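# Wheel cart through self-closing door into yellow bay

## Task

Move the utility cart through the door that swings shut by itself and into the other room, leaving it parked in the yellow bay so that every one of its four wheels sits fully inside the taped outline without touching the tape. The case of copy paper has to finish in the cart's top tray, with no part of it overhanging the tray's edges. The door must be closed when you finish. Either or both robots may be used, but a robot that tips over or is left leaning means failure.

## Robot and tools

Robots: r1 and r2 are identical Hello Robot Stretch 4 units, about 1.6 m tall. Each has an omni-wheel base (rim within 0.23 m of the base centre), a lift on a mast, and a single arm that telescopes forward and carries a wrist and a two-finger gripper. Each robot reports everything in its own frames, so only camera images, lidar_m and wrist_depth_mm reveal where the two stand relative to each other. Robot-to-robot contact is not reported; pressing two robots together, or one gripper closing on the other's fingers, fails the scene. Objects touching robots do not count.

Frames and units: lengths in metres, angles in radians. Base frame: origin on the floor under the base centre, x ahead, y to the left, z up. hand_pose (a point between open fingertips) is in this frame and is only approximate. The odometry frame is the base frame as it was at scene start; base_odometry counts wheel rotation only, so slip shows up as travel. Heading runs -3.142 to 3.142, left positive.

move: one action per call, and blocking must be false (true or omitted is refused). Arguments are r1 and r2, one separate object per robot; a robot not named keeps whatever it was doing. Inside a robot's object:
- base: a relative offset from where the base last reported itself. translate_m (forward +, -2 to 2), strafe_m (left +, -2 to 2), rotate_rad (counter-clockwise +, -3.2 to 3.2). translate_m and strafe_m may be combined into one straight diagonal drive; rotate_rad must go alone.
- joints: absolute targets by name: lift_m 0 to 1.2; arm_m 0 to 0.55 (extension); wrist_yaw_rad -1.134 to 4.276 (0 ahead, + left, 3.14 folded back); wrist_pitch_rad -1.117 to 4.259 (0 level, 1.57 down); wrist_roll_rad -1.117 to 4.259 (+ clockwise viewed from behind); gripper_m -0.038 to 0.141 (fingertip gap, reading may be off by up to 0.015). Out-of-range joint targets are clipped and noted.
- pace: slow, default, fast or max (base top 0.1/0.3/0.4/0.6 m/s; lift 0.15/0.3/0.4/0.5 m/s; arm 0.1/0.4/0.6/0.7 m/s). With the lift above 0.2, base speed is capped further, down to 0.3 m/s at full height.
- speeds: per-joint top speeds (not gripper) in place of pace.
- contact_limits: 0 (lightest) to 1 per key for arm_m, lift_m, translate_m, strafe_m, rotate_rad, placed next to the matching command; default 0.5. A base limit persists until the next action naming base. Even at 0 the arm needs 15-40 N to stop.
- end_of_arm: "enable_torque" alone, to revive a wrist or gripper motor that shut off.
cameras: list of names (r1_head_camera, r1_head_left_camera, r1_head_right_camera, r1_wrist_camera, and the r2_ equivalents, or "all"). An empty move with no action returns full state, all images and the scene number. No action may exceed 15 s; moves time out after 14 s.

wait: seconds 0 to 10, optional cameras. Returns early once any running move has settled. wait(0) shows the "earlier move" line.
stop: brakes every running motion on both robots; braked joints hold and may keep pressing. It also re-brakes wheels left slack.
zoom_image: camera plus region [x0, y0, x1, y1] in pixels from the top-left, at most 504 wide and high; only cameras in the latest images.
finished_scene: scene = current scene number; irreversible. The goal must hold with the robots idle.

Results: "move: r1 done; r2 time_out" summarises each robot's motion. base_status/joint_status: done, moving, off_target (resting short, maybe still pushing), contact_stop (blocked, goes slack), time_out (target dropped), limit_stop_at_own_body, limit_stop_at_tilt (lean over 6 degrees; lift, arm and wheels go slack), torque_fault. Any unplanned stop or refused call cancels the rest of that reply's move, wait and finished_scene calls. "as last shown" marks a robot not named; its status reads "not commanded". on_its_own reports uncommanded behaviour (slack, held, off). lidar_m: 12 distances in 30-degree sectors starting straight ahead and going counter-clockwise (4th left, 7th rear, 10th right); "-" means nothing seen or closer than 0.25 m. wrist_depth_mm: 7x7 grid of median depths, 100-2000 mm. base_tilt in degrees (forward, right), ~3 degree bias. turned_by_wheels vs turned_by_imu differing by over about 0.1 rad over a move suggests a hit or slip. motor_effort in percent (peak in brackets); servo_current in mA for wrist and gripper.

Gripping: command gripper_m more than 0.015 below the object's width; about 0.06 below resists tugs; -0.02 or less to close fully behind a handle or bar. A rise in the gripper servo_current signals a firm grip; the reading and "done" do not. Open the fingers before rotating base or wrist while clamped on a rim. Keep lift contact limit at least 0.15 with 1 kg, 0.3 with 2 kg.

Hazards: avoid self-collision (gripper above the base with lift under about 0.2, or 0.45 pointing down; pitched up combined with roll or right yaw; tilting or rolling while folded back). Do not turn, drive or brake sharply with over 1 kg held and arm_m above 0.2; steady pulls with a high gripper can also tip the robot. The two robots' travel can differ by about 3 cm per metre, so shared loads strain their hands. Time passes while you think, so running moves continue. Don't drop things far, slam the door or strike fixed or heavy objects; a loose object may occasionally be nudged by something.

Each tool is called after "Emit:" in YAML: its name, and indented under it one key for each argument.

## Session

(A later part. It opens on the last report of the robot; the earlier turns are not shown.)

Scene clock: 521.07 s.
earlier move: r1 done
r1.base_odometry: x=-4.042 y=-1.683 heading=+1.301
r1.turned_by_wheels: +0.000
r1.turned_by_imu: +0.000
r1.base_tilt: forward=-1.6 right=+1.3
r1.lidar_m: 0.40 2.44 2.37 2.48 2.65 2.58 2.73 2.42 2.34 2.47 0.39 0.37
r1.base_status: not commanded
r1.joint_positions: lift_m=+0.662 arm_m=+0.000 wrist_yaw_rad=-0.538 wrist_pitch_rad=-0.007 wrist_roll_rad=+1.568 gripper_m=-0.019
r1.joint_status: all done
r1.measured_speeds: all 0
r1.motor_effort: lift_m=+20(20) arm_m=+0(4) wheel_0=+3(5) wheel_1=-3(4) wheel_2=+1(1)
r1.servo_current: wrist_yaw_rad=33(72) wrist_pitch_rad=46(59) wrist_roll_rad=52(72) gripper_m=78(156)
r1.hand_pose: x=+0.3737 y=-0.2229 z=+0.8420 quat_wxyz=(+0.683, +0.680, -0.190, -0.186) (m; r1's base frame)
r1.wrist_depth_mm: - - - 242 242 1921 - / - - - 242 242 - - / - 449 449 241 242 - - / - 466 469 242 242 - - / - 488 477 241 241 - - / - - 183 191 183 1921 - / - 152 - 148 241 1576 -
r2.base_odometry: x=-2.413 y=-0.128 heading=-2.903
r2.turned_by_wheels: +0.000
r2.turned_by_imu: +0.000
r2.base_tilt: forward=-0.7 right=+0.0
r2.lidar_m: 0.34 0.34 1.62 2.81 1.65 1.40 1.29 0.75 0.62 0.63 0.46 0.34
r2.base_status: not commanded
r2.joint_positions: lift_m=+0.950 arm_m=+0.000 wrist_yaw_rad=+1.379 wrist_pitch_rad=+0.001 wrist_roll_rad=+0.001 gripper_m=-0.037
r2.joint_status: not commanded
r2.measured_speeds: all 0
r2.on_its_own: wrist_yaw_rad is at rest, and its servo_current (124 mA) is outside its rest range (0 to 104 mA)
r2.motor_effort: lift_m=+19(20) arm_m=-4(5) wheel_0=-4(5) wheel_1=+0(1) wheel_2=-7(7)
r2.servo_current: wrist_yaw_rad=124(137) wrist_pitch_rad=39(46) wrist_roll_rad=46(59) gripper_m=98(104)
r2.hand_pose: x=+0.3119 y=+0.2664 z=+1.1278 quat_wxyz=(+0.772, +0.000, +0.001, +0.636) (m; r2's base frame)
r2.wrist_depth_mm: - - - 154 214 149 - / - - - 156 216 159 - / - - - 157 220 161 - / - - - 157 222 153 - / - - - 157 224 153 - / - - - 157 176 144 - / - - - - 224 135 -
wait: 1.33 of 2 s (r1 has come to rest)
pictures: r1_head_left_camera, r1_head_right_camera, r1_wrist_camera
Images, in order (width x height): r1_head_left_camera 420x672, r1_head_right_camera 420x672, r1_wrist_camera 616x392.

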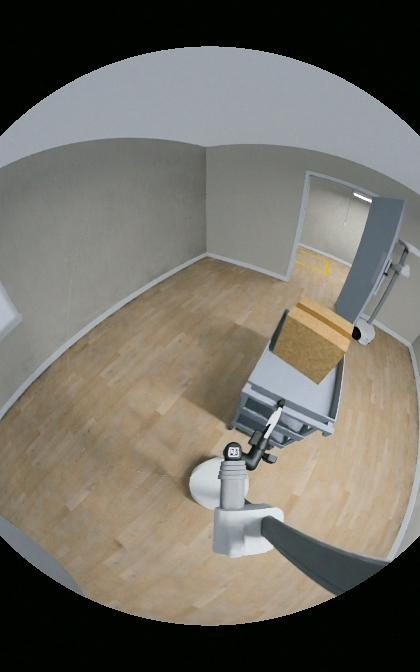

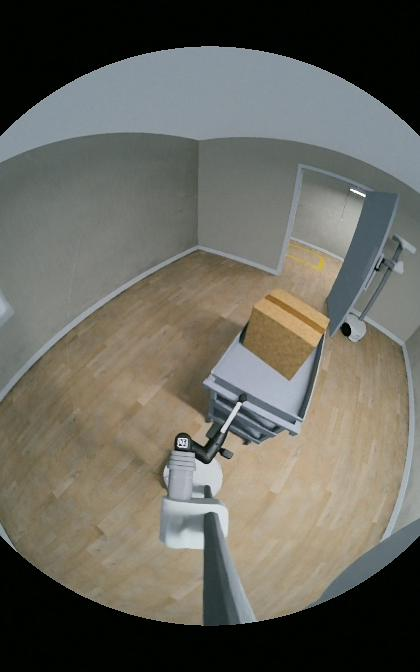

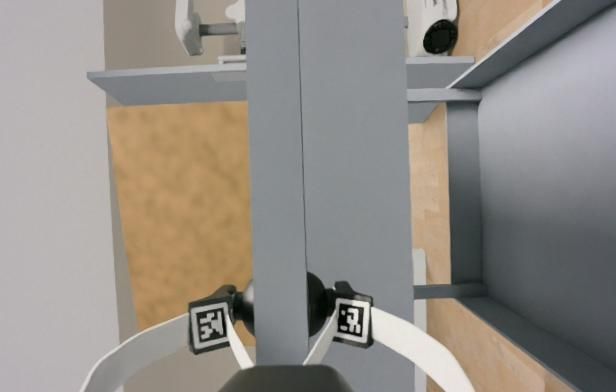

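Emit:
move:
  blocking: false
  r1: {"base":{"translate_m":0.79,"strafe_m":-0.43},"contact_limits":{"translate_m":0.8}}

Emit:
wait:
  seconds: 8
  cameras: ["r1_head_right_camera","r1_wrist_camera","r1_head_left_camera"]

Scene clock: 529.93 s.
move: r1 moving
r1.base_odometry: x=-4.018 y=-1.658 heading=+1.301
r1.turned_by_wheels: +0.000
r1.turned_by_imu: +0.002
r1.base_tilt: forward=-1.7 right=+1.2
r1.lidar_m: 0.36 2.45 2.37 2.49 2.72 2.62 2.75 2.42 2.36 2.50 0.37 0.37
r1.base_status: translate_m moving; strafe_m moving
r1.joint_positions: lift_m=+0.662 arm_m=+0.000 wrist_yaw_rad=-0.542 wrist_pitch_rad=-0.007 wrist_roll_rad=+1.568 gripper_m=-0.020
r1.joint_status: not commanded
r1.measured_speeds: translate_m=+0.120 strafe_m=-0.068 rotate_rad=-0.015 lift_m=+0.000 arm_m=+0.000 wrist_yaw_rad=-0.037 wrist_pitch_rad=+0.000 wrist_roll_rad=+0.000
r1.motor_effort: lift_m=+20(20) arm_m=+5(5) wheel_0=+18(19) wheel_1=+3(4) wheel_2=-13(13)
r1.servo_current: wrist_yaw_rad=46(65) wrist_pitch_rad=39(52) wrist_roll_rad=46(65) gripper_m=46(78)
r1.contact_limits: translate_m 0.8
r1.hand_pose: x=+0.3726 y=-0.2237 z=+0.8420 quat_wxyz=(+0.683, +0.680, -0.191, -0.187) (m; r1's base frame)
r1.wrist_depth_mm: - - - 233 232 1756 - / - - - 230 230 1921 - / - 436 436 229 229 - - / - 445 442 229 227 - - / - 462 455 227 227 - - / - 469 184 193 225 - - / - 158 480 150 176 127 -
r2.base_odometry: x=-2.413 y=-0.128 heading=-2.903
r2.turned_by_wheels: +0.000
r2.turned_by_imu: +0.000
r2.base_tilt: forward=-0.7 right=+0.1
r2.lidar_m: 0.33 0.33 1.63 2.82 1.59 1.38 1.27 0.75 0.62 0.63 0.45 0.35
r2.base_status: not commanded
r2.joint_positions: lift_m=+0.950 arm_m=+0.000 wrist_yaw_rad=+1.379 wrist_pitch_rad=+0.001 wrist_roll_rad=+0.001 gripper_m=-0.037
r2.joint_status: not commanded
r2.measured_speeds: all 0
r2.motor_effort: lift_m=+19(19) arm_m=-4(5) wheel_0=-4(5) wheel_1=+0(0) wheel_2=-7(7)
r2.servo_current: wrist_yaw_rad=137(137) wrist_pitch_rad=39(46) wrist_roll_rad=46(52) gripper_m=98(104)
r2.hand_pose: x=+0.3119 y=+0.2664 z=+1.1278 quat_wxyz=(+0.772, +0.000, +0.001, +0.636) (m; r2's base frame)
r2.wrist_depth_mm: - - - 155 214 149 - / - - - 156 216 160 - / - - - 156 220 161 - / - - - 156 222 153 - / - - - 157 222 153 - / - - - 157 176 144 - / - - - - 224 136 -
pictures: none

Scene clock: 533.77 s.
earlier move: r1 done
r1.base_odometry: x=-3.417 y=-1.037 heading=+1.301
r1.turned_by_wheels: +0.000
r1.turned_by_imu: -0.002
r1.base_tilt: forward=-1.6 right=+1.3
r1.lidar_m: 2.40 2.39 2.32 2.43 3.48 3.48 3.35 2.48 2.42 0.26 0.25 0.36
r1.base_status: done
r1.joint_positions: lift_m=+0.662 arm_m=+0.000 wrist_yaw_rad=-0.548 wrist_pitch_rad=-0.007 wrist_roll_rad=+1.568 gripper_m=-0.020
r1.joint_status: not commanded
r1.measured_speeds: all 0
r1.motor_effort: lift_m=+20(20) arm_m=+4(5) wheel_0=-1(20) wheel_1=+1(5) wheel_2=-1(17)
r1.servo_current: wrist_yaw_rad=65(91) wrist_pitch_rad=46(59) wrist_roll_rad=39(65) gripper_m=39(78)
r1.contact_limits: translate_m 0.8
r1.hand_pose: x=+0.3715 y=-0.2248 z=+0.8420 quat_wxyz=(+0.682, +0.679, -0.193, -0.189) (m; r1's base frame)
r1.wrist_depth_mm: 343 355 - - 123 126 - / - 404 - - 138 138 - / - - - - 156 156 - / - - - - 179 1661 1366 / - - 119 114 211 1708 1281 / - - 181 184 236 1756 1281 / - 156 - - 144 324 1160
r2.base_odometry: x=-2.413 y=-0.128 heading=-2.903
r2.turned_by_wheels: +0.000
r2.turned_by_imu: +0.001
r2.base_tilt: forward=-0.6 right=+0.0
r2.lidar_m: 0.33 0.34 1.00 2.79 1.63 1.39 1.31 0.73 0.62 0.63 0.47 0.35
r2.base_status: not commanded
r2.joint_positions: lift_m=+0.950 arm_m=+0.000 wrist_yaw_rad=+1.379 wrist_pitch_rad=+0.001 wrist_roll_rad=+0.001 gripper_m=-0.037
r2.joint_status: not commanded
r2.measured_speeds: all 0
r2.on_its_own: wrist_yaw_rad is at rest, and its servo_current (130 mA) is outside its rest range (0 to 104 mA)
r2.motor_effort: lift_m=+19(20) arm_m=-4(5) wheel_0=-4(5) wheel_1=+0(1) wheel_2=-7(7)
r2.servo_current: wrist_yaw_rad=130(143) wrist_pitch_rad=46(46) wrist_roll_rad=39(65) gripper_m=91(104)
r2.hand_pose: x=+0.3119 y=+0.2664 z=+1.1278 quat_wxyz=(+0.772, +0.000, +0.001, +0.636) (m; r2's base frame)
r2.wrist_depth_mm: - - - 154 215 149 - / - - - 156 216 160 - / - - - 156 220 161 - / - - - 156 222 153 - / - - - 157 224 153 - / - - - 157 176 145 - / - - - - 224 136 -
wait: 3.83 of 8 s (r1 has come to rest)
pictures: r1_head_left_camera, r1_head_right_camera, r1_wrist_camera
Images, in order (width x height): r1_head_left_camera 420x672, r1_head_right_camera 420x672, r1_wrist_camera 616x392.

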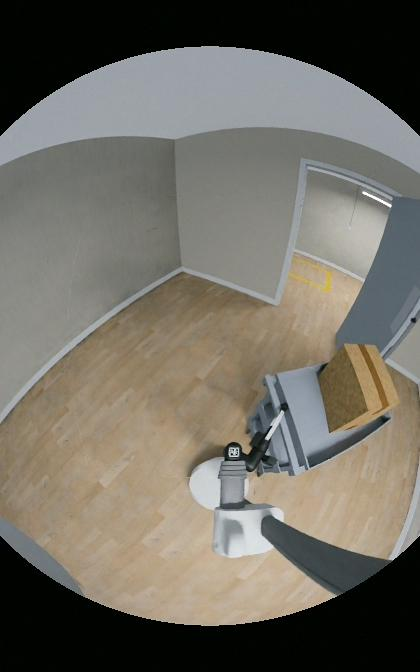

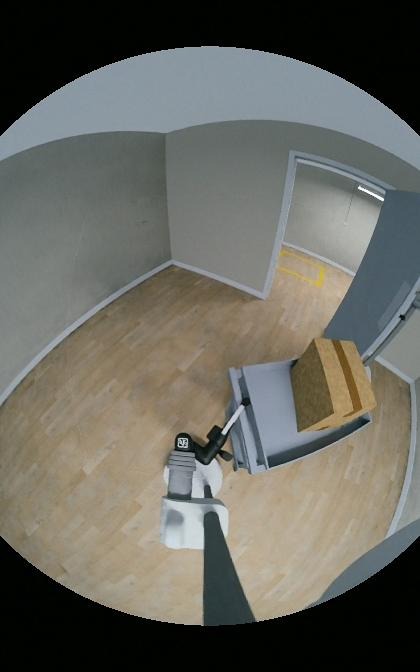

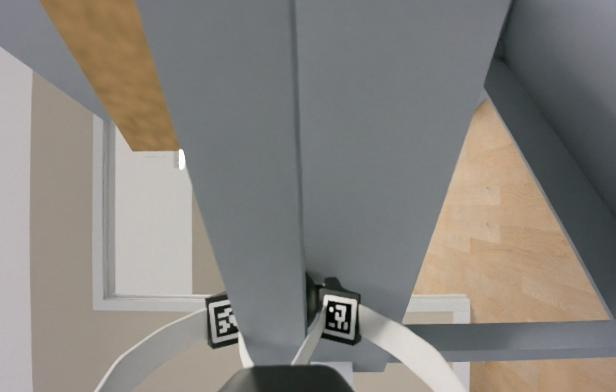

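Emit:
move:
  blocking: false
  r1: {"base":{"translate_m":-1.145,"strafe_m":0.615},"joints":{"gripper_m":-0.035},"contact_limits":{"translate_m":0.8}}

Emit:
wait:
  seconds: 1.5

Emit:
wait:
  seconds: 8
  cameras: ["r1_head_right_camera","r1_wrist_camera"]

Scene clock: 550.73 s.
move: r1 moving
r1.base_odometry: x=-3.442 y=-1.062 heading=+1.300
r1.turned_by_wheels: -0.001
r1.turned_by_imu: -0.001
r1.base_tilt: forward=-1.6 right=+1.3
r1.lidar_m: 2.45 2.38 2.32 2.45 3.44 3.45 3.33 2.48 2.42 0.25 0.25 0.36
r1.base_status: translate_m moving; strafe_m moving
r1.joint_positions: lift_m=+0.662 arm_m=+0.000 wrist_yaw_rad=-0.548 wrist_pitch_rad=-0.007 wrist_roll_rad=+1.568 gripper_m=-0.034
r1.joint_status: gripper_m moving
r1.measured_speeds: translate_m=-0.121 strafe_m=+0.065 rotate_rad=-0.007 lift_m=+0.000 arm_m=+0.000 wrist_yaw_rad=+0.000 wrist_pitch_rad=+0.000 wrist_roll_rad=+0.000
r1.motor_effort: lift_m=+19(20) arm_m=-4(4) wheel_0=-13(16) wheel_1=-3(5) wheel_2=+7(8)
r1.servo_current: wrist_yaw_rad=59(78) wrist_pitch_rad=52(52) wrist_roll_rad=52(65) gripper_m=91(117)
r1.contact_limits: translate_m 0.8
r1.hand_pose: x=+0.3716 y=-0.2248 z=+0.8420 quat_wxyz=(+0.682, +0.679, -0.193, -0.189) (m; r1's base frame)
r1.wrist_depth_mm: 340 351 - - 125 127 - / - 394 - - 139 139 - / - 492 - - 157 156 - / - - - - 179 1661 517 / - - 119 115 209 1756 1281 / - - 180 182 231 1756 1281 / - 158 - - 165 325 330
r2.base_odometry: x=-2.413 y=-0.128 heading=-2.903
r2.turned_by_wheels: +0.000
r2.turned_by_imu: +0.000
r2.base_tilt: forward=-0.7 right=+0.1
r2.lidar_m: 0.33 0.33 1.03 2.82 1.62 1.40 1.30 0.74 0.62 0.62 0.46 0.35
r2.base_status: not commanded
r2.joint_positions: lift_m=+0.950 arm_m=+0.000 wrist_yaw_rad=+1.379 wrist_pitch_rad=+0.001 wrist_roll_rad=+0.001 gripper_m=-0.037
r2.joint_status: not commanded
r2.measured_speeds: all 0
r2.motor_effort: lift_m=+19(20) arm_m=-4(4) wheel_0=-4(5) wheel_1=+0(0) wheel_2=-7(7)
r2.servo_current: wrist_yaw_rad=124(137) wrist_pitch_rad=33(46) wrist_roll_rad=39(46) gripper_m=98(98)
r2.hand_pose: x=+0.3119 y=+0.2664 z=+1.1278 quat_wxyz=(+0.772, +0.000, +0.001, +0.636) (m; r2's base frame)
r2.wrist_depth_mm: - - - 154 215 149 - / - - - 156 216 160 - / - - - 157 220 162 - / - - - 156 223 153 - / - - - 157 223 153 - / - - - 157 176 144 - / - - - - 224 136 -
pictures: none

Scene clock: 552.23 s.
earlier move: r1 moving
r1.base_odometry: x=-3.723 y=-1.356 heading=+1.301
r1.turned_by_wheels: +0.001
r1.turned_by_imu: +0.001
r1.base_tilt: forward=-1.6 right=+1.3
r1.lidar_m: 0.45 2.41 2.34 2.46 3.14 3.05 3.24 2.43 2.37 2.53 0.31 0.35
r1.base_status: translate_m moving; strafe_m moving
r1.joint_positions: lift_m=+0.662 arm_m=+0.000 wrist_yaw_rad=-0.535 wrist_pitch_rad=-0.007 wrist_roll_rad=+1.568 gripper_m=-0.034
r1.joint_status: all done
r1.measured_speeds: translate_m=-0.264 strafe_m=+0.141 rotate_rad=-0.002 lift_m=+0.000 arm_m=+0.000 wrist_yaw_rad=+0.000 wrist_pitch_rad=+0.000 wrist_roll_rad=+0.000
r1.motor_effort: lift_m=+19(20) arm_m=-4(4) wheel_0=-3(18) wheel_1=-3(5) wheel_2=+11(11)
r1.servo_current: wrist_yaw_rad=52(78) wrist_pitch_rad=52(59) wrist_roll_rad=72(72) gripper_m=72(117)
r1.contact_limits: translate_m 0.8
r1.hand_pose: x=+0.3744 y=-0.2223 z=+0.8421 quat_wxyz=(+0.683, +0.681, -0.189, -0.185) (m; r1's base frame)
r1.wrist_depth_mm: - 362 114 162 166 - - / - 387 382 121 176 - - / - 430 418 185 187 - - / - 504 480 198 200 - - / - - - 149 216 1863 - / - - 184 182 230 1863 1366 / - 156 - 149 161 1499 1281
r2.base_odometry: x=-2.413 y=-0.128 heading=-2.903
r2.turned_by_wheels: +0.000
r2.turned_by_imu: +0.000
r2.base_tilt: forward=-0.7 right=+0.1
r2.lidar_m: 0.34 0.34 1.29 2.81 1.62 1.40 1.26 0.72 0.63 0.62 0.44 0.34
r2.base_status: not commanded
r2.joint_positions: lift_m=+0.950 arm_m=+0.000 wrist_yaw_rad=+1.379 wrist_pitch_rad=+0.001 wrist_roll_rad=+0.001 gripper_m=-0.037
r2.joint_status: not commanded
r2.measured_speeds: all 0
r2.motor_effort: lift_m=+19(20) arm_m=-4(5) wheel_0=-4(5) wheel_1=+0(0) wheel_2=-7(7)
r2.servo_current: wrist_yaw_rad=130(137) wrist_pitch_rad=39(46) wrist_roll_rad=59(59) gripper_m=98(104)
r2.hand_pose: x=+0.3119 y=+0.2664 z=+1.1278 quat_wxyz=(+0.772, +0.000, +0.001, +0.636) (m; r2's base frame)
r2.wrist_depth_mm: - - - 155 215 149 - / - - - 156 217 160 - / - - - 156 220 162 - / - - - 157 222 153 - / - - - 157 224 153 - / - - - 157 176 144 - / - - - - 224 136 -
wait: 1.50 s; no rest
pictures: none

Scene clock: 555.90 s.
earlier move: r1 done
r1.base_odometry: x=-4.316 y=-1.976 heading=+1.301
r1.turned_by_wheels: +0.000
r1.turned_by_imu: +0.003
r1.base_tilt: forward=-1.6 right=+1.3
r1.lidar_m: 0.28 2.50 2.39 2.54 2.27 2.20 2.33 2.41 2.29 2.45 0.54 0.36
r1.base_status: done
r1.joint_positions: lift_m=+0.662 arm_m=+0.000 wrist_yaw_rad=-0.534 wrist_pitch_rad=-0.007 wrist_roll_rad=+1.568 gripper_m=-0.034
r1.joint_status: all done
r1.measured_speeds: all 0
r1.motor_effort: lift_m=+19(20) arm_m=-4(4) wheel_0=+2(18) wheel_1=-2(6) wheel_2=+1(12)
r1.servo_current: wrist_yaw_rad=65(78) wrist_pitch_rad=52(59) wrist_roll_rad=59(72) gripper_m=65(117)
r1.contact_limits: translate_m 0.8
r1.hand_pose: x=+0.3746 y=-0.2221 z=+0.8421 quat_wxyz=(+0.683, +0.681, -0.189, -0.185) (m; r1's base frame)
r1.wrist_depth_mm: - - - - - 1808 1255 / - - - 364 - 404 402 / - - - - 407 1863 1366 / - - - - 306 1863 - / - - - 251 255 - - / - 459 183 - 229 - - / - 150 410 176 168 - -
r2.base_odometry: x=-2.413 y=-0.128 heading=-2.903
r2.turned_by_wheels: +0.000
r2.turned_by_imu: +0.001
r2.base_tilt: forward=-0.6 right=+0.1
r2.lidar_m: 0.33 0.34 2.30 2.81 1.66 1.39 1.29 0.74 0.62 0.62 0.46 0.35
r2.base_status: not commanded
r2.joint_positions: lift_m=+0.950 arm_m=+0.000 wrist_yaw_rad=+1.379 wrist_pitch_rad=+0.001 wrist_roll_rad=+0.001 gripper_m=-0.037
r2.joint_status: not commanded
r2.measured_speeds: all 0
r2.on_its_own: wrist_yaw_rad is at rest, and its servo_current (124 mA) is outside its rest range (0 to 104 mA)
r2.motor_effort: lift_m=+19(20) arm_m=-4(5) wheel_0=-4(5) wheel_1=+0(1) wheel_2=-7(7)
r2.servo_current: wrist_yaw_rad=124(143) wrist_pitch_rad=46(46) wrist_roll_rad=59(59) gripper_m=91(104)
r2.hand_pose: x=+0.3119 y=+0.2664 z=+1.1278 quat_wxyz=(+0.772, +0.000, +0.001, +0.636) (m; r2's base frame)
r2.wrist_depth_mm: - - - 155 215 148 - / - - - 156 217 160 - / - - - 156 219 162 - / - - - 156 222 153 - / - - - 157 223 153 - / - - - 157 176 144 - / - - - - 224 135 -
wait: 3.67 of 8 s (r1 has come to rest)
pictures: r1_head_right_camera, r1_wrist_camera
Images, in order (width x height): r1_head_right_camera 420x672, r1_wrist_camera 616x392.

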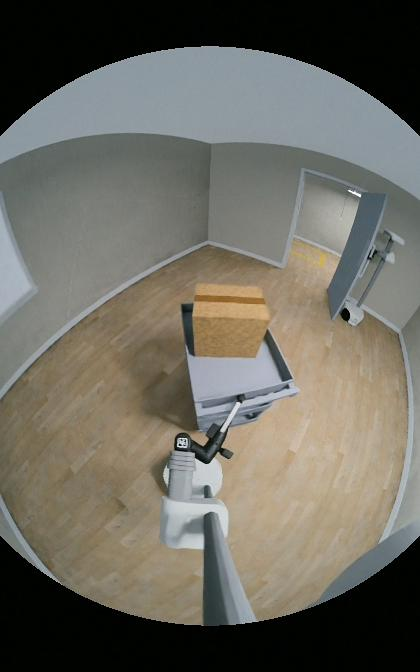

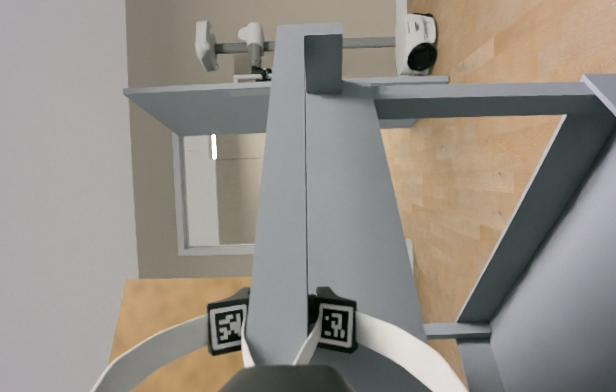

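Emit:
move:
  blocking: false
  r1: {"joints":{"gripper_m":0.13}}

Emit:
wait:
  seconds: 2

Emit:
move:
  blocking: false
  r1: {"base":{"translate_m":-0.27,"strafe_m":0.03}}

Emit:
wait:
  seconds: 3

Emit:
move:
  blocking: false
  r1: {"joints":{"wrist_yaw_rad":0.0,"wrist_roll_rad":0.0}}

Emit:
wait:
  seconds: 2
  cameras: ["r1_head_camera","r1_wrist_camera"]

Scene clock: 571.43 s.
move: r1 moving
r1.base_odometry: x=-4.316 y=-1.976 heading=+1.301
r1.turned_by_wheels: +0.000
r1.turned_by_imu: +0.000
r1.base_tilt: forward=-1.6 right=+1.2
r1.lidar_m: 0.28 2.49 2.38 2.54 2.26 2.21 2.35 2.39 2.31 2.47 0.53 0.36
r1.base_status: not commanded
r1.joint_positions: lift_m=+0.662 arm_m=+0.000 wrist_yaw_rad=-0.536 wrist_pitch_rad=-0.007 wrist_roll_rad=+1.569 gripper_m=-0.009
r1.joint_status: gripper_m moving
r1.measured_speeds: translate_m=+0.000 strafe_m=+0.000 rotate_rad=+0.000 lift_m=+0.000 arm_m=+0.000 wrist_yaw_rad=-0.023 wrist_pitch_rad=+0.000 wrist_roll_rad=+0.000
r1.motor_effort: lift_m=+19(19) arm_m=-2(4) wheel_0=+2(2) wheel_1=-2(2) wheel_2=+1(1)
r1.servo_current: wrist_yaw_rad=52(72) wrist_pitch_rad=46(59) wrist_roll_rad=46(59) gripper_m=72(72)
r1.contact_limits: translate_m 0.8
r1.hand_pose: x=+0.3742 y=-0.2224 z=+0.8422 quat_wxyz=(+0.683, +0.680, -0.189, -0.185) (m; r1's base frame)
r1.wrist_depth_mm: - - - - - 1808 1229 / - - - 368 - 1576 1138 / - - - - 407 1708 488 / - - - - 314 1808 - / - - - 250 258 - - / - 462 190 187 231 - - / - 421 181 178 156 - -
r2.base_odometry: x=-2.413 y=-0.128 heading=-2.903
r2.turned_by_wheels: +0.000
r2.turned_by_imu: +0.000
r2.base_tilt: forward=-0.6 right=+0.1
r2.lidar_m: 0.33 0.35 2.30 2.82 1.62 1.41 1.31 0.74 0.62 0.62 0.46 0.35
r2.base_status: not commanded
r2.joint_positions: lift_m=+0.950 arm_m=+0.000 wrist_yaw_rad=+1.379 wrist_pitch_rad=+0.001 wrist_roll_rad=+0.001 gripper_m=-0.037
r2.joint_status: not commanded
r2.measured_speeds: all 0
r2.motor_effort: lift_m=+19(20) arm_m=-4(5) wheel_0=-4(4) wheel_1=+0(0) wheel_2=-6(7)
r2.servo_current: wrist_yaw_rad=130(130) wrist_pitch_rad=39(39) wrist_roll_rad=46(52) gripper_m=98(98)
r2.hand_pose: x=+0.3119 y=+0.2664 z=+1.1278 quat_wxyz=(+0.772, +0.000, +0.001, +0.636) (m; r2's base frame)
r2.wrist_depth_mm: - - - 155 215 149 - / - - - 156 217 160 - / - - - 156 220 161 - / - - - 157 222 153 - / - - - 157 223 153 - / - - - 157 176 144 - / - - - - 224 136 -
pictures: none

Scene clock: 573.33 s.
earlier move: r1 done
r1.base_odometry: x=-4.316 y=-1.976 heading=+1.301
r1.turned_by_wheels: +0.000
r1.turned_by_imu: +0.000
r1.base_tilt: forward=-1.6 right=+1.3
r1.lidar_m: 0.25 2.49 2.36 2.52 2.24 2.20 2.34 2.37 2.31 2.46 0.49 0.38
r1.base_status: not commanded
r1.joint_positions: lift_m=+0.662 arm_m=+0.000 wrist_yaw_rad=-0.537 wrist_pitch_rad=-0.007 wrist_roll_rad=+1.569 gripper_m=+0.130
r1.joint_status: all done
r1.measured_speeds: all 0
r1.motor_effort: lift_m=+19(19) arm_m=+4(4) wheel_0=+2(3) wheel_1=-2(2) wheel_2=+1(1)
r1.servo_current: wrist_yaw_rad=33(72) wrist_pitch_rad=59(59) wrist_roll_rad=52(65) gripper_m=39(104)
r1.contact_limits: translate_m 0.8
r1.hand_pose: x=+0.3739 y=-0.2227 z=+0.8422 quat_wxyz=(+0.683, +0.680, -0.190, -0.186) (m; r1's base frame)
r1.wrist_depth_mm: - - - - - 1756 1229 / - - - - - 1576 1118 / - - - - 410 1708 480 / - - - - - 1863 - / - - - 252 264 - - / - 469 193 187 234 - - / - 430 182 181 158 - -
r2.base_odometry: x=-2.413 y=-0.128 heading=-2.903
r2.turned_by_wheels: +0.000
r2.turned_by_imu: +0.000
r2.base_tilt: forward=-0.7 right=+0.1
r2.lidar_m: 0.32 0.34 2.28 2.80 1.64 1.41 1.32 0.73 0.63 0.63 0.47 0.35
r2.base_status: not commanded
r2.joint_positions: lift_m=+0.950 arm_m=+0.000 wrist_yaw_rad=+1.379 wrist_pitch_rad=+0.001 wrist_roll_rad=+0.001 gripper_m=-0.037
r2.joint_status: not commanded
r2.measured_speeds: all 0
r2.on_its_own: wrist_yaw_rad is at rest, and its servo_current (124 mA) is outside its rest range (0 to 104 mA)
r2.motor_effort: lift_m=+19(20) arm_m=-4(5) wheel_0=-4(5) wheel_1=+0(0) wheel_2=-7(7)
r2.servo_current: wrist_yaw_rad=124(137) wrist_pitch_rad=39(46) wrist_roll_rad=39(65) gripper_m=91(104)
r2.hand_pose: x=+0.3119 y=+0.2664 z=+1.1278 quat_wxyz=(+0.772, +0.000, +0.001, +0.636) (m; r2's base frame)
r2.wrist_depth_mm: - - - 155 214 149 - / - - - 156 217 160 - / - - - 156 220 162 - / - - - 156 221 153 - / - - - 156 222 153 - / - - - 157 176 144 - / - - - - 224 135 -
wait: 1.90 of 2 s (r1 has come to rest)
pictures: none

Scene clock: 573.83 s.
move: r1 moving
r1.base_odometry: x=-4.327 y=-2.005 heading=+1.300
r1.turned_by_wheels: +0.000
r1.turned_by_imu: +0.000
r1.base_tilt: forward=-1.6 right=+1.3
r1.lidar_m: 0.31 2.48 2.39 2.55 2.22 2.17 2.31 2.36 2.30 2.41 0.59 0.36
r1.base_status: translate_m moving; strafe_m moving
r1.joint_positions: lift_m=+0.662 arm_m=+0.000 wrist_yaw_rad=-0.539 wrist_pitch_rad=+0.000 wrist_roll_rad=+1.569 gripper_m=+0.130
r1.joint_status: not commanded
r1.measured_speeds: translate_m=-0.123 strafe_m=+0.015 rotate_rad=+0.002 lift_m=+0.000 arm_m=+0.000 wrist_yaw_rad=+0.000 wrist_pitch_rad=+0.000 wrist_roll_rad=+0.000
r1.motor_effort: lift_m=+19(19) arm_m=-4(4) wheel_0=-8(9) wheel_1=-4(7) wheel_2=+9(10)
r1.servo_current: wrist_yaw_rad=52(72) wrist_pitch_rad=46(52) wrist_roll_rad=52(65) gripper_m=46(46)
r1.hand_pose: x=+0.3735 y=-0.2231 z=+0.8401 quat_wxyz=(+0.682, +0.681, -0.188, -0.189) (m; r1's base frame)
r1.wrist_depth_mm: - - - - - 1661 1160 / - - - - - 1708 1182 / - - - 394 - 449 439 / - - - 332 - 1863 - / - - - - - 1863 - / - 211 211 - 271 196 - / - 455 455 147 248 - -
r2.base_odometry: x=-2.413 y=-0.128 heading=-2.903
r2.turned_by_wheels: +0.000
r2.turned_by_imu: +0.000
r2.base_tilt: forward=-0.6 right=+0.1
r2.lidar_m: 0.35 0.35 2.27 2.79 1.63 1.39 1.29 0.74 0.61 0.61 0.46 0.35
r2.base_status: not commanded
r2.joint_positions: lift_m=+0.950 arm_m=+0.000 wrist_yaw_rad=+1.379 wrist_pitch_rad=+0.001 wrist_roll_rad=+0.001 gripper_m=-0.037
r2.joint_status: not commanded
r2.measured_speeds: all 0
r2.motor_effort: lift_m=+19(20) arm_m=-4(4) wheel_0=-4(5) wheel_1=+0(0) wheel_2=-7(7)
r2.servo_current: wrist_yaw_rad=117(137) wrist_pitch_rad=39(46) wrist_roll_rad=39(65) gripper_m=98(104)
r2.hand_pose: x=+0.3119 y=+0.2664 z=+1.1278 quat_wxyz=(+0.772, +0.000, +0.001, +0.636) (m; r2's base frame)
r2.wrist_depth_mm: - - - 155 215 149 - / - - - 156 217 160 - / - - - 157 220 161 - / - - - 156 222 153 - / - - - 157 224 153 - / - - - 157 176 144 - / - - - - 225 136 -
pictures: none

Scene clock: 575.70 s.
earlier move: r1 done
r1.base_odometry: x=-4.417 y=-2.228 heading=+1.300
r1.turned_by_wheels: +0.000
r1.turned_by_imu: +0.000
r1.base_tilt: forward=-1.6 right=+1.3
r1.lidar_m: 0.54 2.60 2.50 2.67 2.02 1.96 2.09 2.27 2.20 2.34 3.09 0.58
r1.base_status: done
r1.joint_positions: lift_m=+0.662 arm_m=+0.000 wrist_yaw_rad=-0.539 wrist_pitch_rad=+0.000 wrist_roll_rad=+1.569 gripper_m=+0.130
r1.joint_status: not commanded
r1.measured_speeds: all 0
r1.motor_effort: lift_m=+19(19) arm_m=-4(4) wheel_0=-1(9) wheel_1=-1(8) wheel_2=-1(10)
r1.servo_current: wrist_yaw_rad=39(72) wrist_pitch_rad=46(52) wrist_roll_rad=46(65) gripper_m=46(52)
r1.hand_pose: x=+0.3735 y=-0.2231 z=+0.8401 quat_wxyz=(+0.682, +0.681, -0.188, -0.189) (m; r1's base frame)
r1.wrist_depth_mm: - - - - - 1661 1182 / - - - - - 1661 1205 / - - - - - 1661 1229 / - - - - - 1661 1160 / - - - 609 - 732 1118 / - 211 - 517 - 198 517 / - - 683 141 - - -
r2.base_odometry: x=-2.413 y=-0.128 heading=-2.903
r2.turned_by_wheels: +0.000
r2.turned_by_imu: +0.000
r2.base_tilt: forward=-0.6 right=+0.1
r2.lidar_m: 0.34 0.34 2.24 2.79 1.62 1.39 1.30 0.73 0.62 0.63 0.45 0.32
r2.base_status: not commanded
r2.joint_positions: lift_m=+0.950 arm_m=+0.000 wrist_yaw_rad=+1.379 wrist_pitch_rad=+0.001 wrist_roll_rad=+0.001 gripper_m=-0.037
r2.joint_status: not commanded
r2.measured_speeds: all 0
r2.on_its_own: wrist_yaw_rad is at rest, and its servo_current (124 mA) is outside its rest range (0 to 104 mA)
r2.motor_effort: lift_m=+20(20) arm_m=-4(5) wheel_0=-4(5) wheel_1=+0(1) wheel_2=-7(7)
r2.servo_current: wrist_yaw_rad=124(143) wrist_pitch_rad=46(46) wrist_roll_rad=52(65) gripper_m=98(104)
r2.hand_pose: x=+0.3119 y=+0.2664 z=+1.1278 quat_wxyz=(+0.772, +0.000, +0.001, +0.636) (m; r2's base frame)
r2.wrist_depth_mm: - - - 155 213 149 - / - - - 156 216 160 - / - - - 156 220 161 - / - - - 157 222 153 - / - - - 157 223 153 - / - - - 157 176 144 - / - - - - 224 136 -
wait: 1.87 of 3 s (r1 has come to rest)
pictures: none

Scene clock: 576.20 s.
move: r1 moving
r1.base_odometry: x=-4.417 y=-2.228 heading=+1.300
r1.turned_by_wheels: +0.000
r1.turned_by_imu: +0.000
r1.base_tilt: forward=-1.6 right=+1.3
r1.lidar_m: 0.54 2.60 2.49 2.67 2.02 1.96 2.07 2.26 2.20 2.33 3.05 0.59
r1.base_status: not commanded
r1.joint_positions: lift_m=+0.662 arm_m=+0.000 wrist_yaw_rad=-0.042 wrist_pitch_rad=+0.000 wrist_roll_rad=+0.988 gripper_m=+0.130
r1.joint_status: wrist_yaw_rad moving; wrist_roll_rad moving
r1.measured_speeds: translate_m=+0.000 strafe_m=+0.000 rotate_rad=+0.000 lift_m=+0.000 arm_m=+0.000 wrist_yaw_rad=+0.854 wrist_pitch_rad=+0.000 wrist_roll_rad=-1.820
r1.motor_effort: lift_m=+19(19) arm_m=-4(4) wheel_0=-2(2) wheel_1=-1(1) wheel_2=-1(1)
r1.servo_current: wrist_yaw_rad=59(111) wrist_pitch_rad=46(46) wrist_roll_rad=130(130) gripper_m=39(46)
r1.hand_pose: x=+0.4554 y=-0.0995 z=+0.8401 quat_wxyz=(+0.880, +0.474, -0.010, -0.019) (m; r1's base frame)
r1.wrist_depth_mm: - - - - - - - / - - - - 473 - 1464 / - - 654 661 - - 1618 / - - 654 647 1078 - - / - - 640 347 - - - / - 211 - 330 193 196 - / - - - 147 392 - -
r2.base_odometry: x=-2.413 y=-0.128 heading=-2.903
r2.turned_by_wheels: +0.000
r2.turned_by_imu: +0.000
r2.base_tilt: forward=-0.6 right=+0.1
r2.lidar_m: 0.34 0.35 2.28 2.81 1.61 1.39 1.32 0.75 0.63 0.63 0.43 0.36
r2.base_status: not commanded
r2.joint_positions: lift_m=+0.950 arm_m=+0.000 wrist_yaw_rad=+1.379 wrist_pitch_rad=+0.001 wrist_roll_rad=+0.001 gripper_m=-0.037
r2.joint_status: not commanded
r2.measured_speeds: all 0
r2.motor_effort: lift_m=+19(20) arm_m=-4(5) wheel_0=-4(5) wheel_1=+0(0) wheel_2=-7(7)
r2.servo_current: wrist_yaw_rad=130(137) wrist_pitch_rad=46(46) wrist_roll_rad=39(59) gripper_m=91(104)
r2.hand_pose: x=+0.3119 y=+0.2664 z=+1.1278 quat_wxyz=(+0.772, +0.000, +0.001, +0.636) (m; r2's base frame)
r2.wrist_depth_mm: - - - 155 214 149 - / - - - 156 217 160 - / - - - 156 220 161 - / - - - 157 222 153 - / - - - 157 223 153 - / - - - 157 176 144 - / - - - - 224 136 -
pictures: none

Scene clock: 577.23 s.
earlier move: r1 done
r1.base_odometry: x=-4.417 y=-2.228 heading=+1.300
r1.turned_by_wheels: +0.000
r1.turned_by_imu: +0.000
r1.base_tilt: forward=-1.6 right=+1.3
r1.lidar_m: 0.54 2.63 2.51 2.66 2.02 1.95 2.07 2.26 2.20 2.31 3.08 0.60
r1.base_status: not commanded
r1.joint_positions: lift_m=+0.662 arm_m=+0.000 wrist_yaw_rad=-0.003 wrist_pitch_rad=+0.000 wrist_roll_rad=+0.002 gripper_m=+0.130
r1.joint_status: all done
r1.measured_speeds: all 0
r1.motor_effort: lift_m=+19(19) arm_m=-4(4) wheel_0=-2(2) wheel_1=-1(1) wheel_2=-1(1)
r1.servo_current: wrist_yaw_rad=46(111) wrist_pitch_rad=39(46) wrist_roll_rad=46(130) gripper_m=46(52)
r1.hand_pose: x=+0.4591 y=-0.0882 z=+0.8401 quat_wxyz=(+1.000, +0.001, +0.000, -0.001) (m; r1's base frame)
r1.wrist_depth_mm: - - - - - - - / - - - 647 640 - - / - - - 634 640 - - / - - - 647 640 - - / - - - 322 - - - / - 210 - 387 211 201 - / - 1863 - 141 - 1921 1863
r2.base_odometry: x=-2.413 y=-0.128 heading=-2.903
r2.turned_by_wheels: +0.000
r2.turned_by_imu: +0.000
r2.base_tilt: forward=-0.6 right=+0.1
r2.lidar_m: 0.33 0.35 2.27 2.80 1.64 1.40 1.31 0.72 0.62 0.62 0.47 0.34
r2.base_status: not commanded
r2.joint_positions: lift_m=+0.950 arm_m=+0.000 wrist_yaw_rad=+1.379 wrist_pitch_rad=+0.001 wrist_roll_rad=+0.001 gripper_m=-0.037
r2.joint_status: not commanded
r2.measured_speeds: all 0
r2.on_its_own: wrist_yaw_rad is at rest, and its servo_current (124 mA) is outside its rest range (0 to 104 mA)
r2.motor_effort: lift_m=+19(20) arm_m=-4(5) wheel_0=-4(5) wheel_1=+0(0) wheel_2=-7(7)
r2.servo_current: wrist_yaw_rad=124(137) wrist_pitch_rad=39(46) wrist_roll_rad=52(59) gripper_m=85(104)
r2.hand_pose: x=+0.3119 y=+0.2664 z=+1.1278 quat_wxyz=(+0.772, +0.000, +0.001, +0.636) (m; r2's base frame)
r2.wrist_depth_mm: - - - 155 214 149 - / - - - 156 216 160 - / - - - 156 220 162 - / - - - 157 222 153 - / - - - 157 223 153 - / - - - 157 176 144 - / - - - - 224 136 -
wait: 1.03 of 2 s (r1 has come to rest)
pictures: r1_head_camera, r1_wrist_camera
Images, in order (width x height): r1_head_camera 420x560, r1_wrist_camera 616x392.

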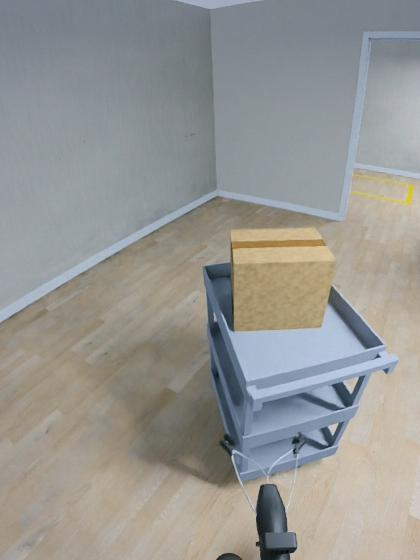

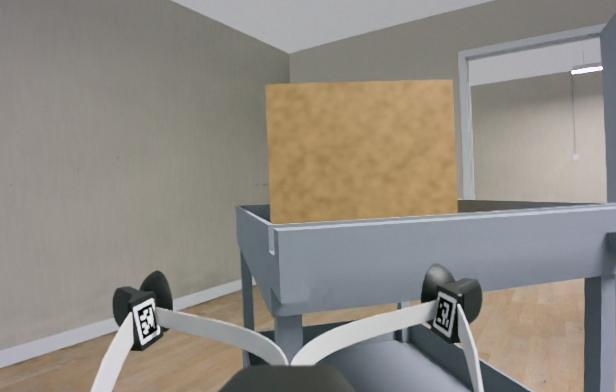

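Emit:
move:
  blocking: false
  r1: {"base":{"strafe_m":-0.03},"joints":{"wrist_roll_rad":1.57}}

Emit:
wait:
  seconds: 0.8

Emit:
wait:
  seconds: 0.6

Emit:
move:
  blocking: false
  r1: {"base":{"translate_m":0.19},"pace":"slow"}

Emit:
wait:
  seconds: 4
  cameras: ["r1_wrist_camera"]

Emit:
move:
  blocking: false
  r1: {"joints":{"gripper_m":-0.02}}

Emit:
wait:
  seconds: 2
  cameras: ["r1_wrist_camera","r1_head_camera"]

Scene clock: 589.13 s.
move: r1 moving
r1.base_odometry: x=-4.391 y=-2.235 heading=+1.300
r1.turned_by_wheels: +0.000
r1.turned_by_imu: +0.000
r1.base_tilt: forward=-1.6 right=+1.3
r1.lidar_m: 0.55 2.60 2.51 2.67 2.03 1.97 2.09 2.25 2.18 2.32 3.06 0.60
r1.base_status: strafe_m moving
r1.joint_positions: lift_m=+0.662 arm_m=+0.000 wrist_yaw_rad=-0.003 wrist_pitch_rad=+0.000 wrist_roll_rad=+0.582 gripper_m=+0.130
r1.joint_status: wrist_roll_rad moving
r1.measured_speeds: translate_m=+0.000 strafe_m=-0.042 rotate_rad=+0.001 lift_m=+0.000 arm_m=+0.000 wrist_yaw_rad=+0.000 wrist_pitch_rad=+0.000 wrist_roll_rad=+1.820
r1.motor_effort: lift_m=+19(19) arm_m=-4(4) wheel_0=+3(12) wheel_1=-2(9) wheel_2=+0(2)
r1.servo_current: wrist_yaw_rad=52(59) wrist_pitch_rad=39(46) wrist_roll_rad=72(111) gripper_m=39(46)
r1.hand_pose: x=+0.4591 y=-0.0881 z=+0.8401 quat_wxyz=(+0.958, +0.287, +0.000, -0.001) (m; r1's base frame)
r1.wrist_depth_mm: - - - - - - - / - - - 647 - - - / - - 640 640 647 392 492 / - - - 647 359 - - / - - - 336 418 - 1863 / - 210 - 387 188 189 - / - - - 147 - - -
r2.base_odometry: x=-2.413 y=-0.128 heading=-2.903
r2.turned_by_wheels: +0.000
r2.turned_by_imu: +0.000
r2.base_tilt: forward=-0.7 right=+0.1
r2.lidar_m: 0.34 0.34 2.29 2.82 1.63 1.40 1.30 0.74 0.62 0.61 0.44 0.34
r2.base_status: not commanded
r2.joint_positions: lift_m=+0.950 arm_m=+0.000 wrist_yaw_rad=+1.379 wrist_pitch_rad=+0.001 wrist_roll_rad=+0.001 gripper_m=-0.037
r2.joint_status: not commanded
r2.measured_speeds: all 0
r2.motor_effort: lift_m=+19(20) arm_m=-4(5) wheel_0=-4(5) wheel_1=+0(0) wheel_2=-7(7)
r2.servo_current: wrist_yaw_rad=130(130) wrist_pitch_rad=33(46) wrist_roll_rad=52(65) gripper_m=98(104)
r2.hand_pose: x=+0.3119 y=+0.2664 z=+1.1278 quat_wxyz=(+0.772, +0.000, +0.001, +0.636) (m; r2's base frame)
r2.wrist_depth_mm: - - - 155 214 149 - / - - - 156 216 160 - / - - - 156 219 162 - / - - - 156 222 153 - / - - - 157 223 153 - / - - - 157 176 144 - / - - - - 224 136 -
pictures: none

Scene clock: 589.93 s.
earlier move: r1 moving
r1.base_odometry: x=-4.388 y=-2.236 heading=+1.301
r1.turned_by_wheels: +0.000
r1.turned_by_imu: +0.000
r1.base_tilt: forward=-1.6 right=+1.3
r1.lidar_m: 0.55 2.64 2.53 2.71 2.04 1.97 2.10 2.24 2.17 2.28 3.04 0.59
r1.base_status: done
r1.joint_positions: lift_m=+0.662 arm_m=+0.000 wrist_yaw_rad=-0.003 wrist_pitch_rad=+0.000 wrist_roll_rad=+1.568 gripper_m=+0.130
r1.joint_status: wrist_roll_rad moving
r1.measured_speeds: translate_m=+0.000 strafe_m=+0.000 rotate_rad=+0.000 lift_m=+0.000 arm_m=+0.000 wrist_yaw_rad=+0.000 wrist_pitch_rad=+0.000 wrist_roll_rad=+0.002
r1.motor_effort: lift_m=+19(19) arm_m=-4(4) wheel_0=+2(12) wheel_1=+1(9) wheel_2=+0(2)
r1.servo_current: wrist_yaw_rad=52(59) wrist_pitch_rad=39(46) wrist_roll_rad=52(111) gripper_m=39(46)
r1.hand_pose: x=+0.4591 y=-0.0881 z=+0.8401 quat_wxyz=(+0.708, +0.706, -0.001, -0.001) (m; r1's base frame)
r1.wrist_depth_mm: - - - 452 - 1863 459 / - - - 433 - - - / - - 647 366 - - - / - - 640 349 - - - / - - 647 336 - - - / - 211 640 320 382 200 1118 / - - - 150 - 1756 1229
r2.base_odometry: x=-2.413 y=-0.128 heading=-2.903
r2.turned_by_wheels: +0.000
r2.turned_by_imu: +0.000
r2.base_tilt: forward=-0.7 right=+0.1
r2.lidar_m: 0.34 0.35 2.29 2.78 1.59 1.38 1.29 0.75 0.62 0.63 0.45 0.35
r2.base_status: not commanded
r2.joint_positions: lift_m=+0.950 arm_m=+0.000 wrist_yaw_rad=+1.379 wrist_pitch_rad=+0.001 wrist_roll_rad=+0.001 gripper_m=-0.037
r2.joint_status: not commanded
r2.measured_speeds: all 0
r2.on_its_own: wrist_yaw_rad is at rest, and its servo_current (130 mA) is outside its rest range (0 to 104 mA)
r2.motor_effort: lift_m=+19(20) arm_m=-4(5) wheel_0=-5(5) wheel_1=+0(0) wheel_2=-6(7)
r2.servo_current: wrist_yaw_rad=130(137) wrist_pitch_rad=33(46) wrist_roll_rad=46(65) gripper_m=98(104)
r2.hand_pose: x=+0.3119 y=+0.2664 z=+1.1278 quat_wxyz=(+0.772, +0.000, +0.001, +0.636) (m; r2's base frame)
r2.wrist_depth_mm: - - - 155 215 149 - / - - - 156 217 160 - / - - - 156 220 162 - / - - - 156 222 153 - / - - - 157 223 153 - / - - - 157 176 144 - / - - - - 225 135 -
wait: 0.80 s; no rest
pictures: none

Scene clock: 590.17 s.
earlier move: r1 done
r1.base_odometry: x=-4.388 y=-2.236 heading=+1.301
r1.turned_by_wheels: +0.000
r1.turned_by_imu: +0.000
r1.base_tilt: forward=-1.6 right=+1.3
r1.lidar_m: 0.53 2.65 2.51 2.69 2.03 1.96 2.07 2.24 2.15 2.28 3.04 0.59
r1.base_status: done
r1.joint_positions: lift_m=+0.662 arm_m=+0.000 wrist_yaw_rad=-0.003 wrist_pitch_rad=+0.000 wrist_roll_rad=+1.568 gripper_m=+0.130
r1.joint_status: all done
r1.measured_speeds: all 0
r1.motor_effort: lift_m=+19(19) arm_m=-4(4) wheel_0=+1(12) wheel_1=+1(9) wheel_2=+0(2)
r1.servo_current: wrist_yaw_rad=39(59) wrist_pitch_rad=39(52) wrist_roll_rad=33(111) gripper_m=52(52)
r1.hand_pose: x=+0.4591 y=-0.0881 z=+0.8401 quat_wxyz=(+0.708, +0.706, -0.001, -0.001) (m; r1's base frame)
r1.wrist_depth_mm: - - - 449 - 1921 462 / - - - 436 - - - / - - 654 364 - - - / - - 640 351 - - - / - - 647 336 - - - / - 211 634 324 382 201 1098 / - - - 149 - 1756 1205
r2.base_odometry: x=-2.413 y=-0.128 heading=-2.903
r2.turned_by_wheels: +0.000
r2.turned_by_imu: +0.000
r2.base_tilt: forward=-0.6 right=+0.1
r2.lidar_m: 0.31 0.34 2.30 2.83 1.62 1.38 1.29 0.75 0.62 0.61 0.47 0.34
r2.base_status: not commanded
r2.joint_positions: lift_m=+0.950 arm_m=+0.000 wrist_yaw_rad=+1.379 wrist_pitch_rad=+0.001 wrist_roll_rad=+0.001 gripper_m=-0.037
r2.joint_status: not commanded
r2.measured_speeds: all 0
r2.on_its_own: wrist_yaw_rad is at rest, and its servo_current (124 mA) is outside its rest range (0 to 104 mA)
r2.motor_effort: lift_m=+19(20) arm_m=-4(5) wheel_0=-4(5) wheel_1=+0(0) wheel_2=-7(7)
r2.servo_current: wrist_yaw_rad=124(137) wrist_pitch_rad=39(46) wrist_roll_rad=39(65) gripper_m=98(104)
r2.hand_pose: x=+0.3119 y=+0.2664 z=+1.1278 quat_wxyz=(+0.772, +0.000, +0.001, +0.636) (m; r2's base frame)
r2.wrist_depth_mm: - - - 154 215 149 - / - - - 156 217 159 - / - - - 156 220 161 - / - - - 156 221 153 - / - - - 157 223 153 - / - - - 157 177 144 - / - - - - 224 136 -
wait: 0.23 of 0.6 s (r1 has come to rest)
pictures: none

Scene clock: 590.67 s.
move: r1 moving
r1.base_odometry: x=-4.384 y=-2.224 heading=+1.301
r1.turned_by_wheels: +0.000
r1.turned_by_imu: +0.000
r1.base_tilt: forward=-1.6 right=+1.3
r1.lidar_m: 0.53 2.64 2.52 2.69 2.04 1.99 2.12 2.24 2.18 2.31 3.05 0.58
r1.base_status: translate_m moving
r1.joint_positions: lift_m=+0.662 arm_m=+0.000 wrist_yaw_rad=-0.003 wrist_pitch_rad=+0.000 wrist_roll_rad=+1.568 gripper_m=+0.130
r1.joint_status: not commanded
r1.measured_speeds: translate_m=+0.049 strafe_m=+0.000 rotate_rad=-0.001 lift_m=+0.000 arm_m=+0.000 wrist_yaw_rad=+0.000 wrist_pitch_rad=+0.000 wrist_roll_rad=+0.000
r1.motor_effort: lift_m=+19(19) arm_m=-4(4) wheel_0=+4(7) wheel_1=+4(7) wheel_2=-6(7)
r1.servo_current: wrist_yaw_rad=46(65) wrist_pitch_rad=46(46) wrist_roll_rad=39(72) gripper_m=39(46)
r1.hand_pose: x=+0.4591 y=-0.0881 z=+0.8401 quat_wxyz=(+0.708, +0.706, -0.001, -0.001) (m; r1's base frame)
r1.wrist_depth_mm: - - - 436 - 1863 - / - - - 424 - - - / - - 634 353 - - - / - - 627 336 - - - / - - 634 327 - - - / - 210 634 315 368 202 384 / - - - 149 - 1756 1229
r2.base_odometry: x=-2.413 y=-0.128 heading=-2.903
r2.turned_by_wheels: +0.000
r2.turned_by_imu: +0.000
r2.base_tilt: forward=-0.7 right=+0.1
r2.lidar_m: 0.33 0.34 2.26 2.83 1.63 1.38 1.31 0.75 0.62 0.62 0.46 0.35
r2.base_status: not commanded
r2.joint_positions: lift_m=+0.950 arm_m=+0.000 wrist_yaw_rad=+1.379 wrist_pitch_rad=+0.001 wrist_roll_rad=+0.001 gripper_m=-0.037
r2.joint_status: not commanded
r2.measured_speeds: all 0
r2.motor_effort: lift_m=+19(20) arm_m=-4(5) wheel_0=-4(5) wheel_1=+0(0) wheel_2=-6(7)
r2.servo_current: wrist_yaw_rad=117(137) wrist_pitch_rad=46(46) wrist_roll_rad=46(59) gripper_m=91(104)
r2.hand_pose: x=+0.3119 y=+0.2664 z=+1.1278 quat_wxyz=(+0.772, +0.000, +0.001, +0.636) (m; r2's base frame)
r2.wrist_depth_mm: - - - 155 214 149 - / - - - 156 216 160 - / - - - 156 220 161 - / - - - 156 221 153 - / - - - 157 223 153 - / - - - 157 176 145 - / - - - - 225 136 -
pictures: none

Scene clock: 593.33 s.
earlier move: r1 done
r1.base_odometry: x=-4.337 y=-2.053 heading=+1.301
r1.turned_by_wheels: +0.000
r1.turned_by_imu: +0.000
r1.base_tilt: forward=-1.6 right=+1.3
r1.lidar_m: 0.41 2.55 2.42 2.59 2.19 2.14 2.27 2.33 2.28 2.40 0.70 0.41
r1.base_status: done
r1.joint_positions: lift_m=+0.662 arm_m=+0.000 wrist_yaw_rad=-0.003 wrist_pitch_rad=+0.000 wrist_roll_rad=+1.568 gripper_m=+0.130
r1.joint_status: not commanded
r1.measured_speeds: all 0
r1.motor_effort: lift_m=+19(19) arm_m=+0(4) wheel_0=+4(8) wheel_1=+3(7) wheel_2=-6(7)
r1.servo_current: wrist_yaw_rad=46(78) wrist_pitch_rad=39(52) wrist_roll_rad=39(72) gripper_m=39(52)
r1.hand_pose: x=+0.4591 y=-0.0881 z=+0.8401 quat_wxyz=(+0.708, +0.706, -0.001, -0.001) (m; r1's base frame)
r1.wrist_depth_mm: - - - 256 265 1808 - / - - 469 248 250 - - / - 469 469 237 237 - - / - 466 462 227 230 - - / - 462 459 219 219 - - / - 210 459 211 210 196 - / - - - 149 203 1708 -
r2.base_odometry: x=-2.413 y=-0.128 heading=-2.903
r2.turned_by_wheels: +0.000
r2.turned_by_imu: +0.000
r2.base_tilt: forward=-0.6 right=+0.0
r2.lidar_m: 0.34 0.33 2.27 2.81 1.64 1.40 1.29 0.77 0.64 0.63 0.48 0.35
r2.base_status: not commanded
r2.joint_positions: lift_m=+0.950 arm_m=+0.000 wrist_yaw_rad=+1.379 wrist_pitch_rad=+0.001 wrist_roll_rad=+0.001 gripper_m=-0.037
r2.joint_status: not commanded
r2.measured_speeds: all 0
r2.on_its_own: wrist_yaw_rad is at rest, and its servo_current (124 mA) is outside its rest range (0 to 104 mA)
r2.motor_effort: lift_m=+19(20) arm_m=-4(5) wheel_0=-4(5) wheel_1=+0(1) wheel_2=-6(7)
r2.servo_current: wrist_yaw_rad=124(137) wrist_pitch_rad=39(46) wrist_roll_rad=46(59) gripper_m=98(104)
r2.hand_pose: x=+0.3119 y=+0.2664 z=+1.1278 quat_wxyz=(+0.772, +0.000, +0.001, +0.636) (m; r2's base frame)
r2.wrist_depth_mm: - - - 155 215 149 - / - - - 156 216 160 - / - - - 156 220 161 - / - - - 156 222 153 - / - - - 157 223 153 - / - - - 157 175 144 - / - - - - 224 136 -
wait: 2.67 of 4 s (r1 has come to rest)
pictures: r1_wrist_camera
Images, in order (width x height): r1_wrist_camera 616x392.

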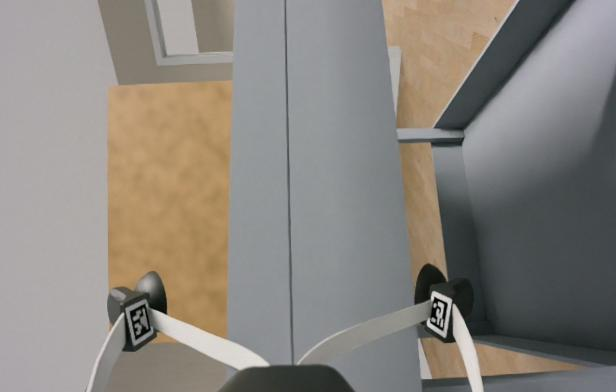

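Scene clock: 593.83 s.
move: r1 moving
r1.base_odometry: x=-4.337 y=-2.053 heading=+1.301
r1.turned_by_wheels: +0.000
r1.turned_by_imu: +0.000
r1.base_tilt: forward=-1.6 right=+1.2
r1.lidar_m: 0.41 2.54 2.42 2.62 2.19 2.14 2.26 2.36 2.27 2.39 0.69 0.42
r1.base_status: not commanded
r1.joint_positions: lift_m=+0.662 arm_m=+0.000 wrist_yaw_rad=-0.003 wrist_pitch_rad=+0.000 wrist_roll_rad=+1.568 gripper_m=+0.117
r1.joint_status: gripper_m moving
r1.measured_speeds: all 0
r1.motor_effort: lift_m=+19(19) arm_m=+2(2) wheel_0=+3(4) wheel_1=+3(3) wheel_2=-6(6)
r1.servo_current: wrist_yaw_rad=59(59) wrist_pitch_rad=46(46) wrist_roll_rad=52(65) gripper_m=85(85)
r1.hand_pose: x=+0.4591 y=-0.0881 z=+0.8401 quat_wxyz=(+0.708, +0.706, -0.001, -0.001) (m; r1's base frame)
r1.wrist_depth_mm: - - - 258 264 1808 - / - - 469 248 250 - - / - 469 469 236 237 - - / - 462 459 226 229 - - / - 459 459 219 218 - - / - 209 455 211 210 196 - / - - - 148 204 1708 -
r2.base_odometry: x=-2.413 y=-0.128 heading=-2.903
r2.turned_by_wheels: +0.000
r2.turned_by_imu: +0.000
r2.base_tilt: forward=-0.6 right=+0.1
r2.lidar_m: 0.31 0.34 2.30 2.79 1.64 1.38 1.28 0.71 0.64 0.63 0.48 0.35
r2.base_status: not commanded
r2.joint_positions: lift_m=+0.950 arm_m=+0.000 wrist_yaw_rad=+1.379 wrist_pitch_rad=+0.001 wrist_roll_rad=+0.001 gripper_m=-0.037
r2.joint_status: not commanded
r2.measured_speeds: all 0
r2.motor_effort: lift_m=+19(20) arm_m=-4(5) wheel_0=-4(4) wheel_1=+0(0) wheel_2=-7(7)
r2.servo_current: wrist_yaw_rad=117(130) wrist_pitch_rad=39(39) wrist_roll_rad=52(52) gripper_m=98(98)
r2.hand_pose: x=+0.3119 y=+0.2664 z=+1.1278 quat_wxyz=(+0.772, +0.000, +0.001, +0.636) (m; r2's base frame)
r2.wrist_depth_mm: - - - 154 214 149 - / - - - 156 216 160 - / - - - 156 220 161 - / - - - 156 222 153 - / - - - 157 223 153 - / - - - 157 176 144 - / - - - - 224 136 -
pictures: none

Scene clock: 595.63 s.
earlier move: r1 done
r1.base_odometry: x=-4.337 y=-2.053 heading=+1.301
r1.turned_by_wheels: +0.000
r1.turned_by_imu: +0.000
r1.base_tilt: forward=-1.6 right=+1.3
r1.lidar_m: 0.40 2.53 2.41 2.60 2.18 2.14 2.27 2.34 2.25 2.43 0.67 0.42
r1.base_status: not commanded
r1.joint_positions: lift_m=+0.662 arm_m=+0.000 wrist_yaw_rad=-0.003 wrist_pitch_rad=+0.008 wrist_roll_rad=+1.568 gripper_m=-0.018
r1.joint_status: all done
r1.measured_speeds: all 0
r1.motor_effort: lift_m=+19(19) arm_m=-4(4) wheel_0=+1(4) wheel_1=+2(3) wheel_2=+0(6)
r1.servo_current: wrist_yaw_rad=52(65) wrist_pitch_rad=46(59) wrist_roll_rad=65(72) gripper_m=130(345)
r1.hand_pose: x=+0.4591 y=-0.0881 z=+0.8377 quat_wxyz=(+0.708, +0.706, +0.002, -0.004) (m; r1's base frame)
r1.wrist_depth_mm: - - - 243 - 1756 - / - 455 452 233 239 1921 - / - 449 445 224 224 - - / - 442 442 213 216 - - / - 439 442 206 207 - - / - 436 189 198 198 166 - / - 171 175 191 192 168 -
r2.base_odometry: x=-2.413 y=-0.128 heading=-2.903
r2.turned_by_wheels: +0.000
r2.turned_by_imu: +0.000
r2.base_tilt: forward=-0.6 right=+0.1
r2.lidar_m: 0.30 0.35 2.28 2.83 1.61 1.40 1.29 0.72 0.62 0.62 0.46 0.35
r2.base_status: not commanded
r2.joint_positions: lift_m=+0.950 arm_m=+0.000 wrist_yaw_rad=+1.379 wrist_pitch_rad=+0.001 wrist_roll_rad=+0.001 gripper_m=-0.037
r2.joint_status: not commanded
r2.measured_speeds: all 0
r2.on_its_own: wrist_yaw_rad is at rest, and its servo_current (130 mA) is outside its rest range (0 to 104 mA)
r2.motor_effort: lift_m=+20(20) arm_m=-4(5) wheel_0=-4(5) wheel_1=+0(1) wheel_2=-7(7)
r2.servo_current: wrist_yaw_rad=130(143) wrist_pitch_rad=39(46) wrist_roll_rad=39(59) gripper_m=98(104)
r2.hand_pose: x=+0.3119 y=+0.2664 z=+1.1278 quat_wxyz=(+0.772, +0.000, +0.001, +0.636) (m; r2's base frame)
r2.wrist_depth_mm: - - - 154 213 149 - / - - - 156 216 160 - / - - - 156 219 161 - / - - - 156 222 153 - / - - - 157 223 153 - / - - - 157 176 144 - / - - - - 224 136 -
wait: 1.80 of 2 s (r1 has come to rest)
pictures: r1_head_camera, r1_wrist_camera
Images, in order (width x height): r1_head_camera 420x560, r1_wrist_camera 616x392.

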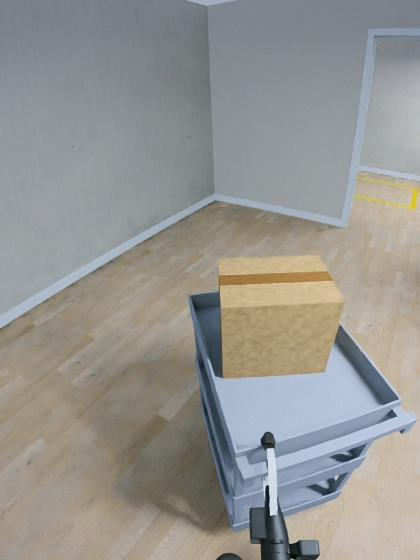

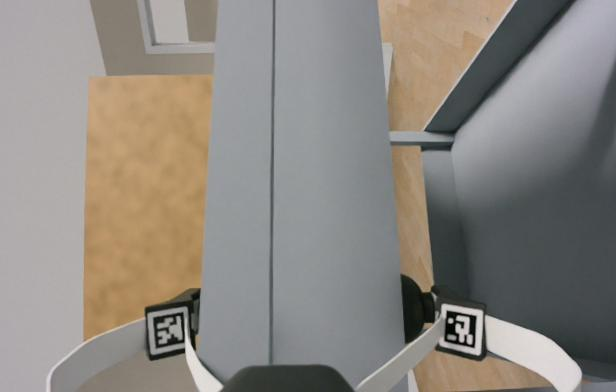

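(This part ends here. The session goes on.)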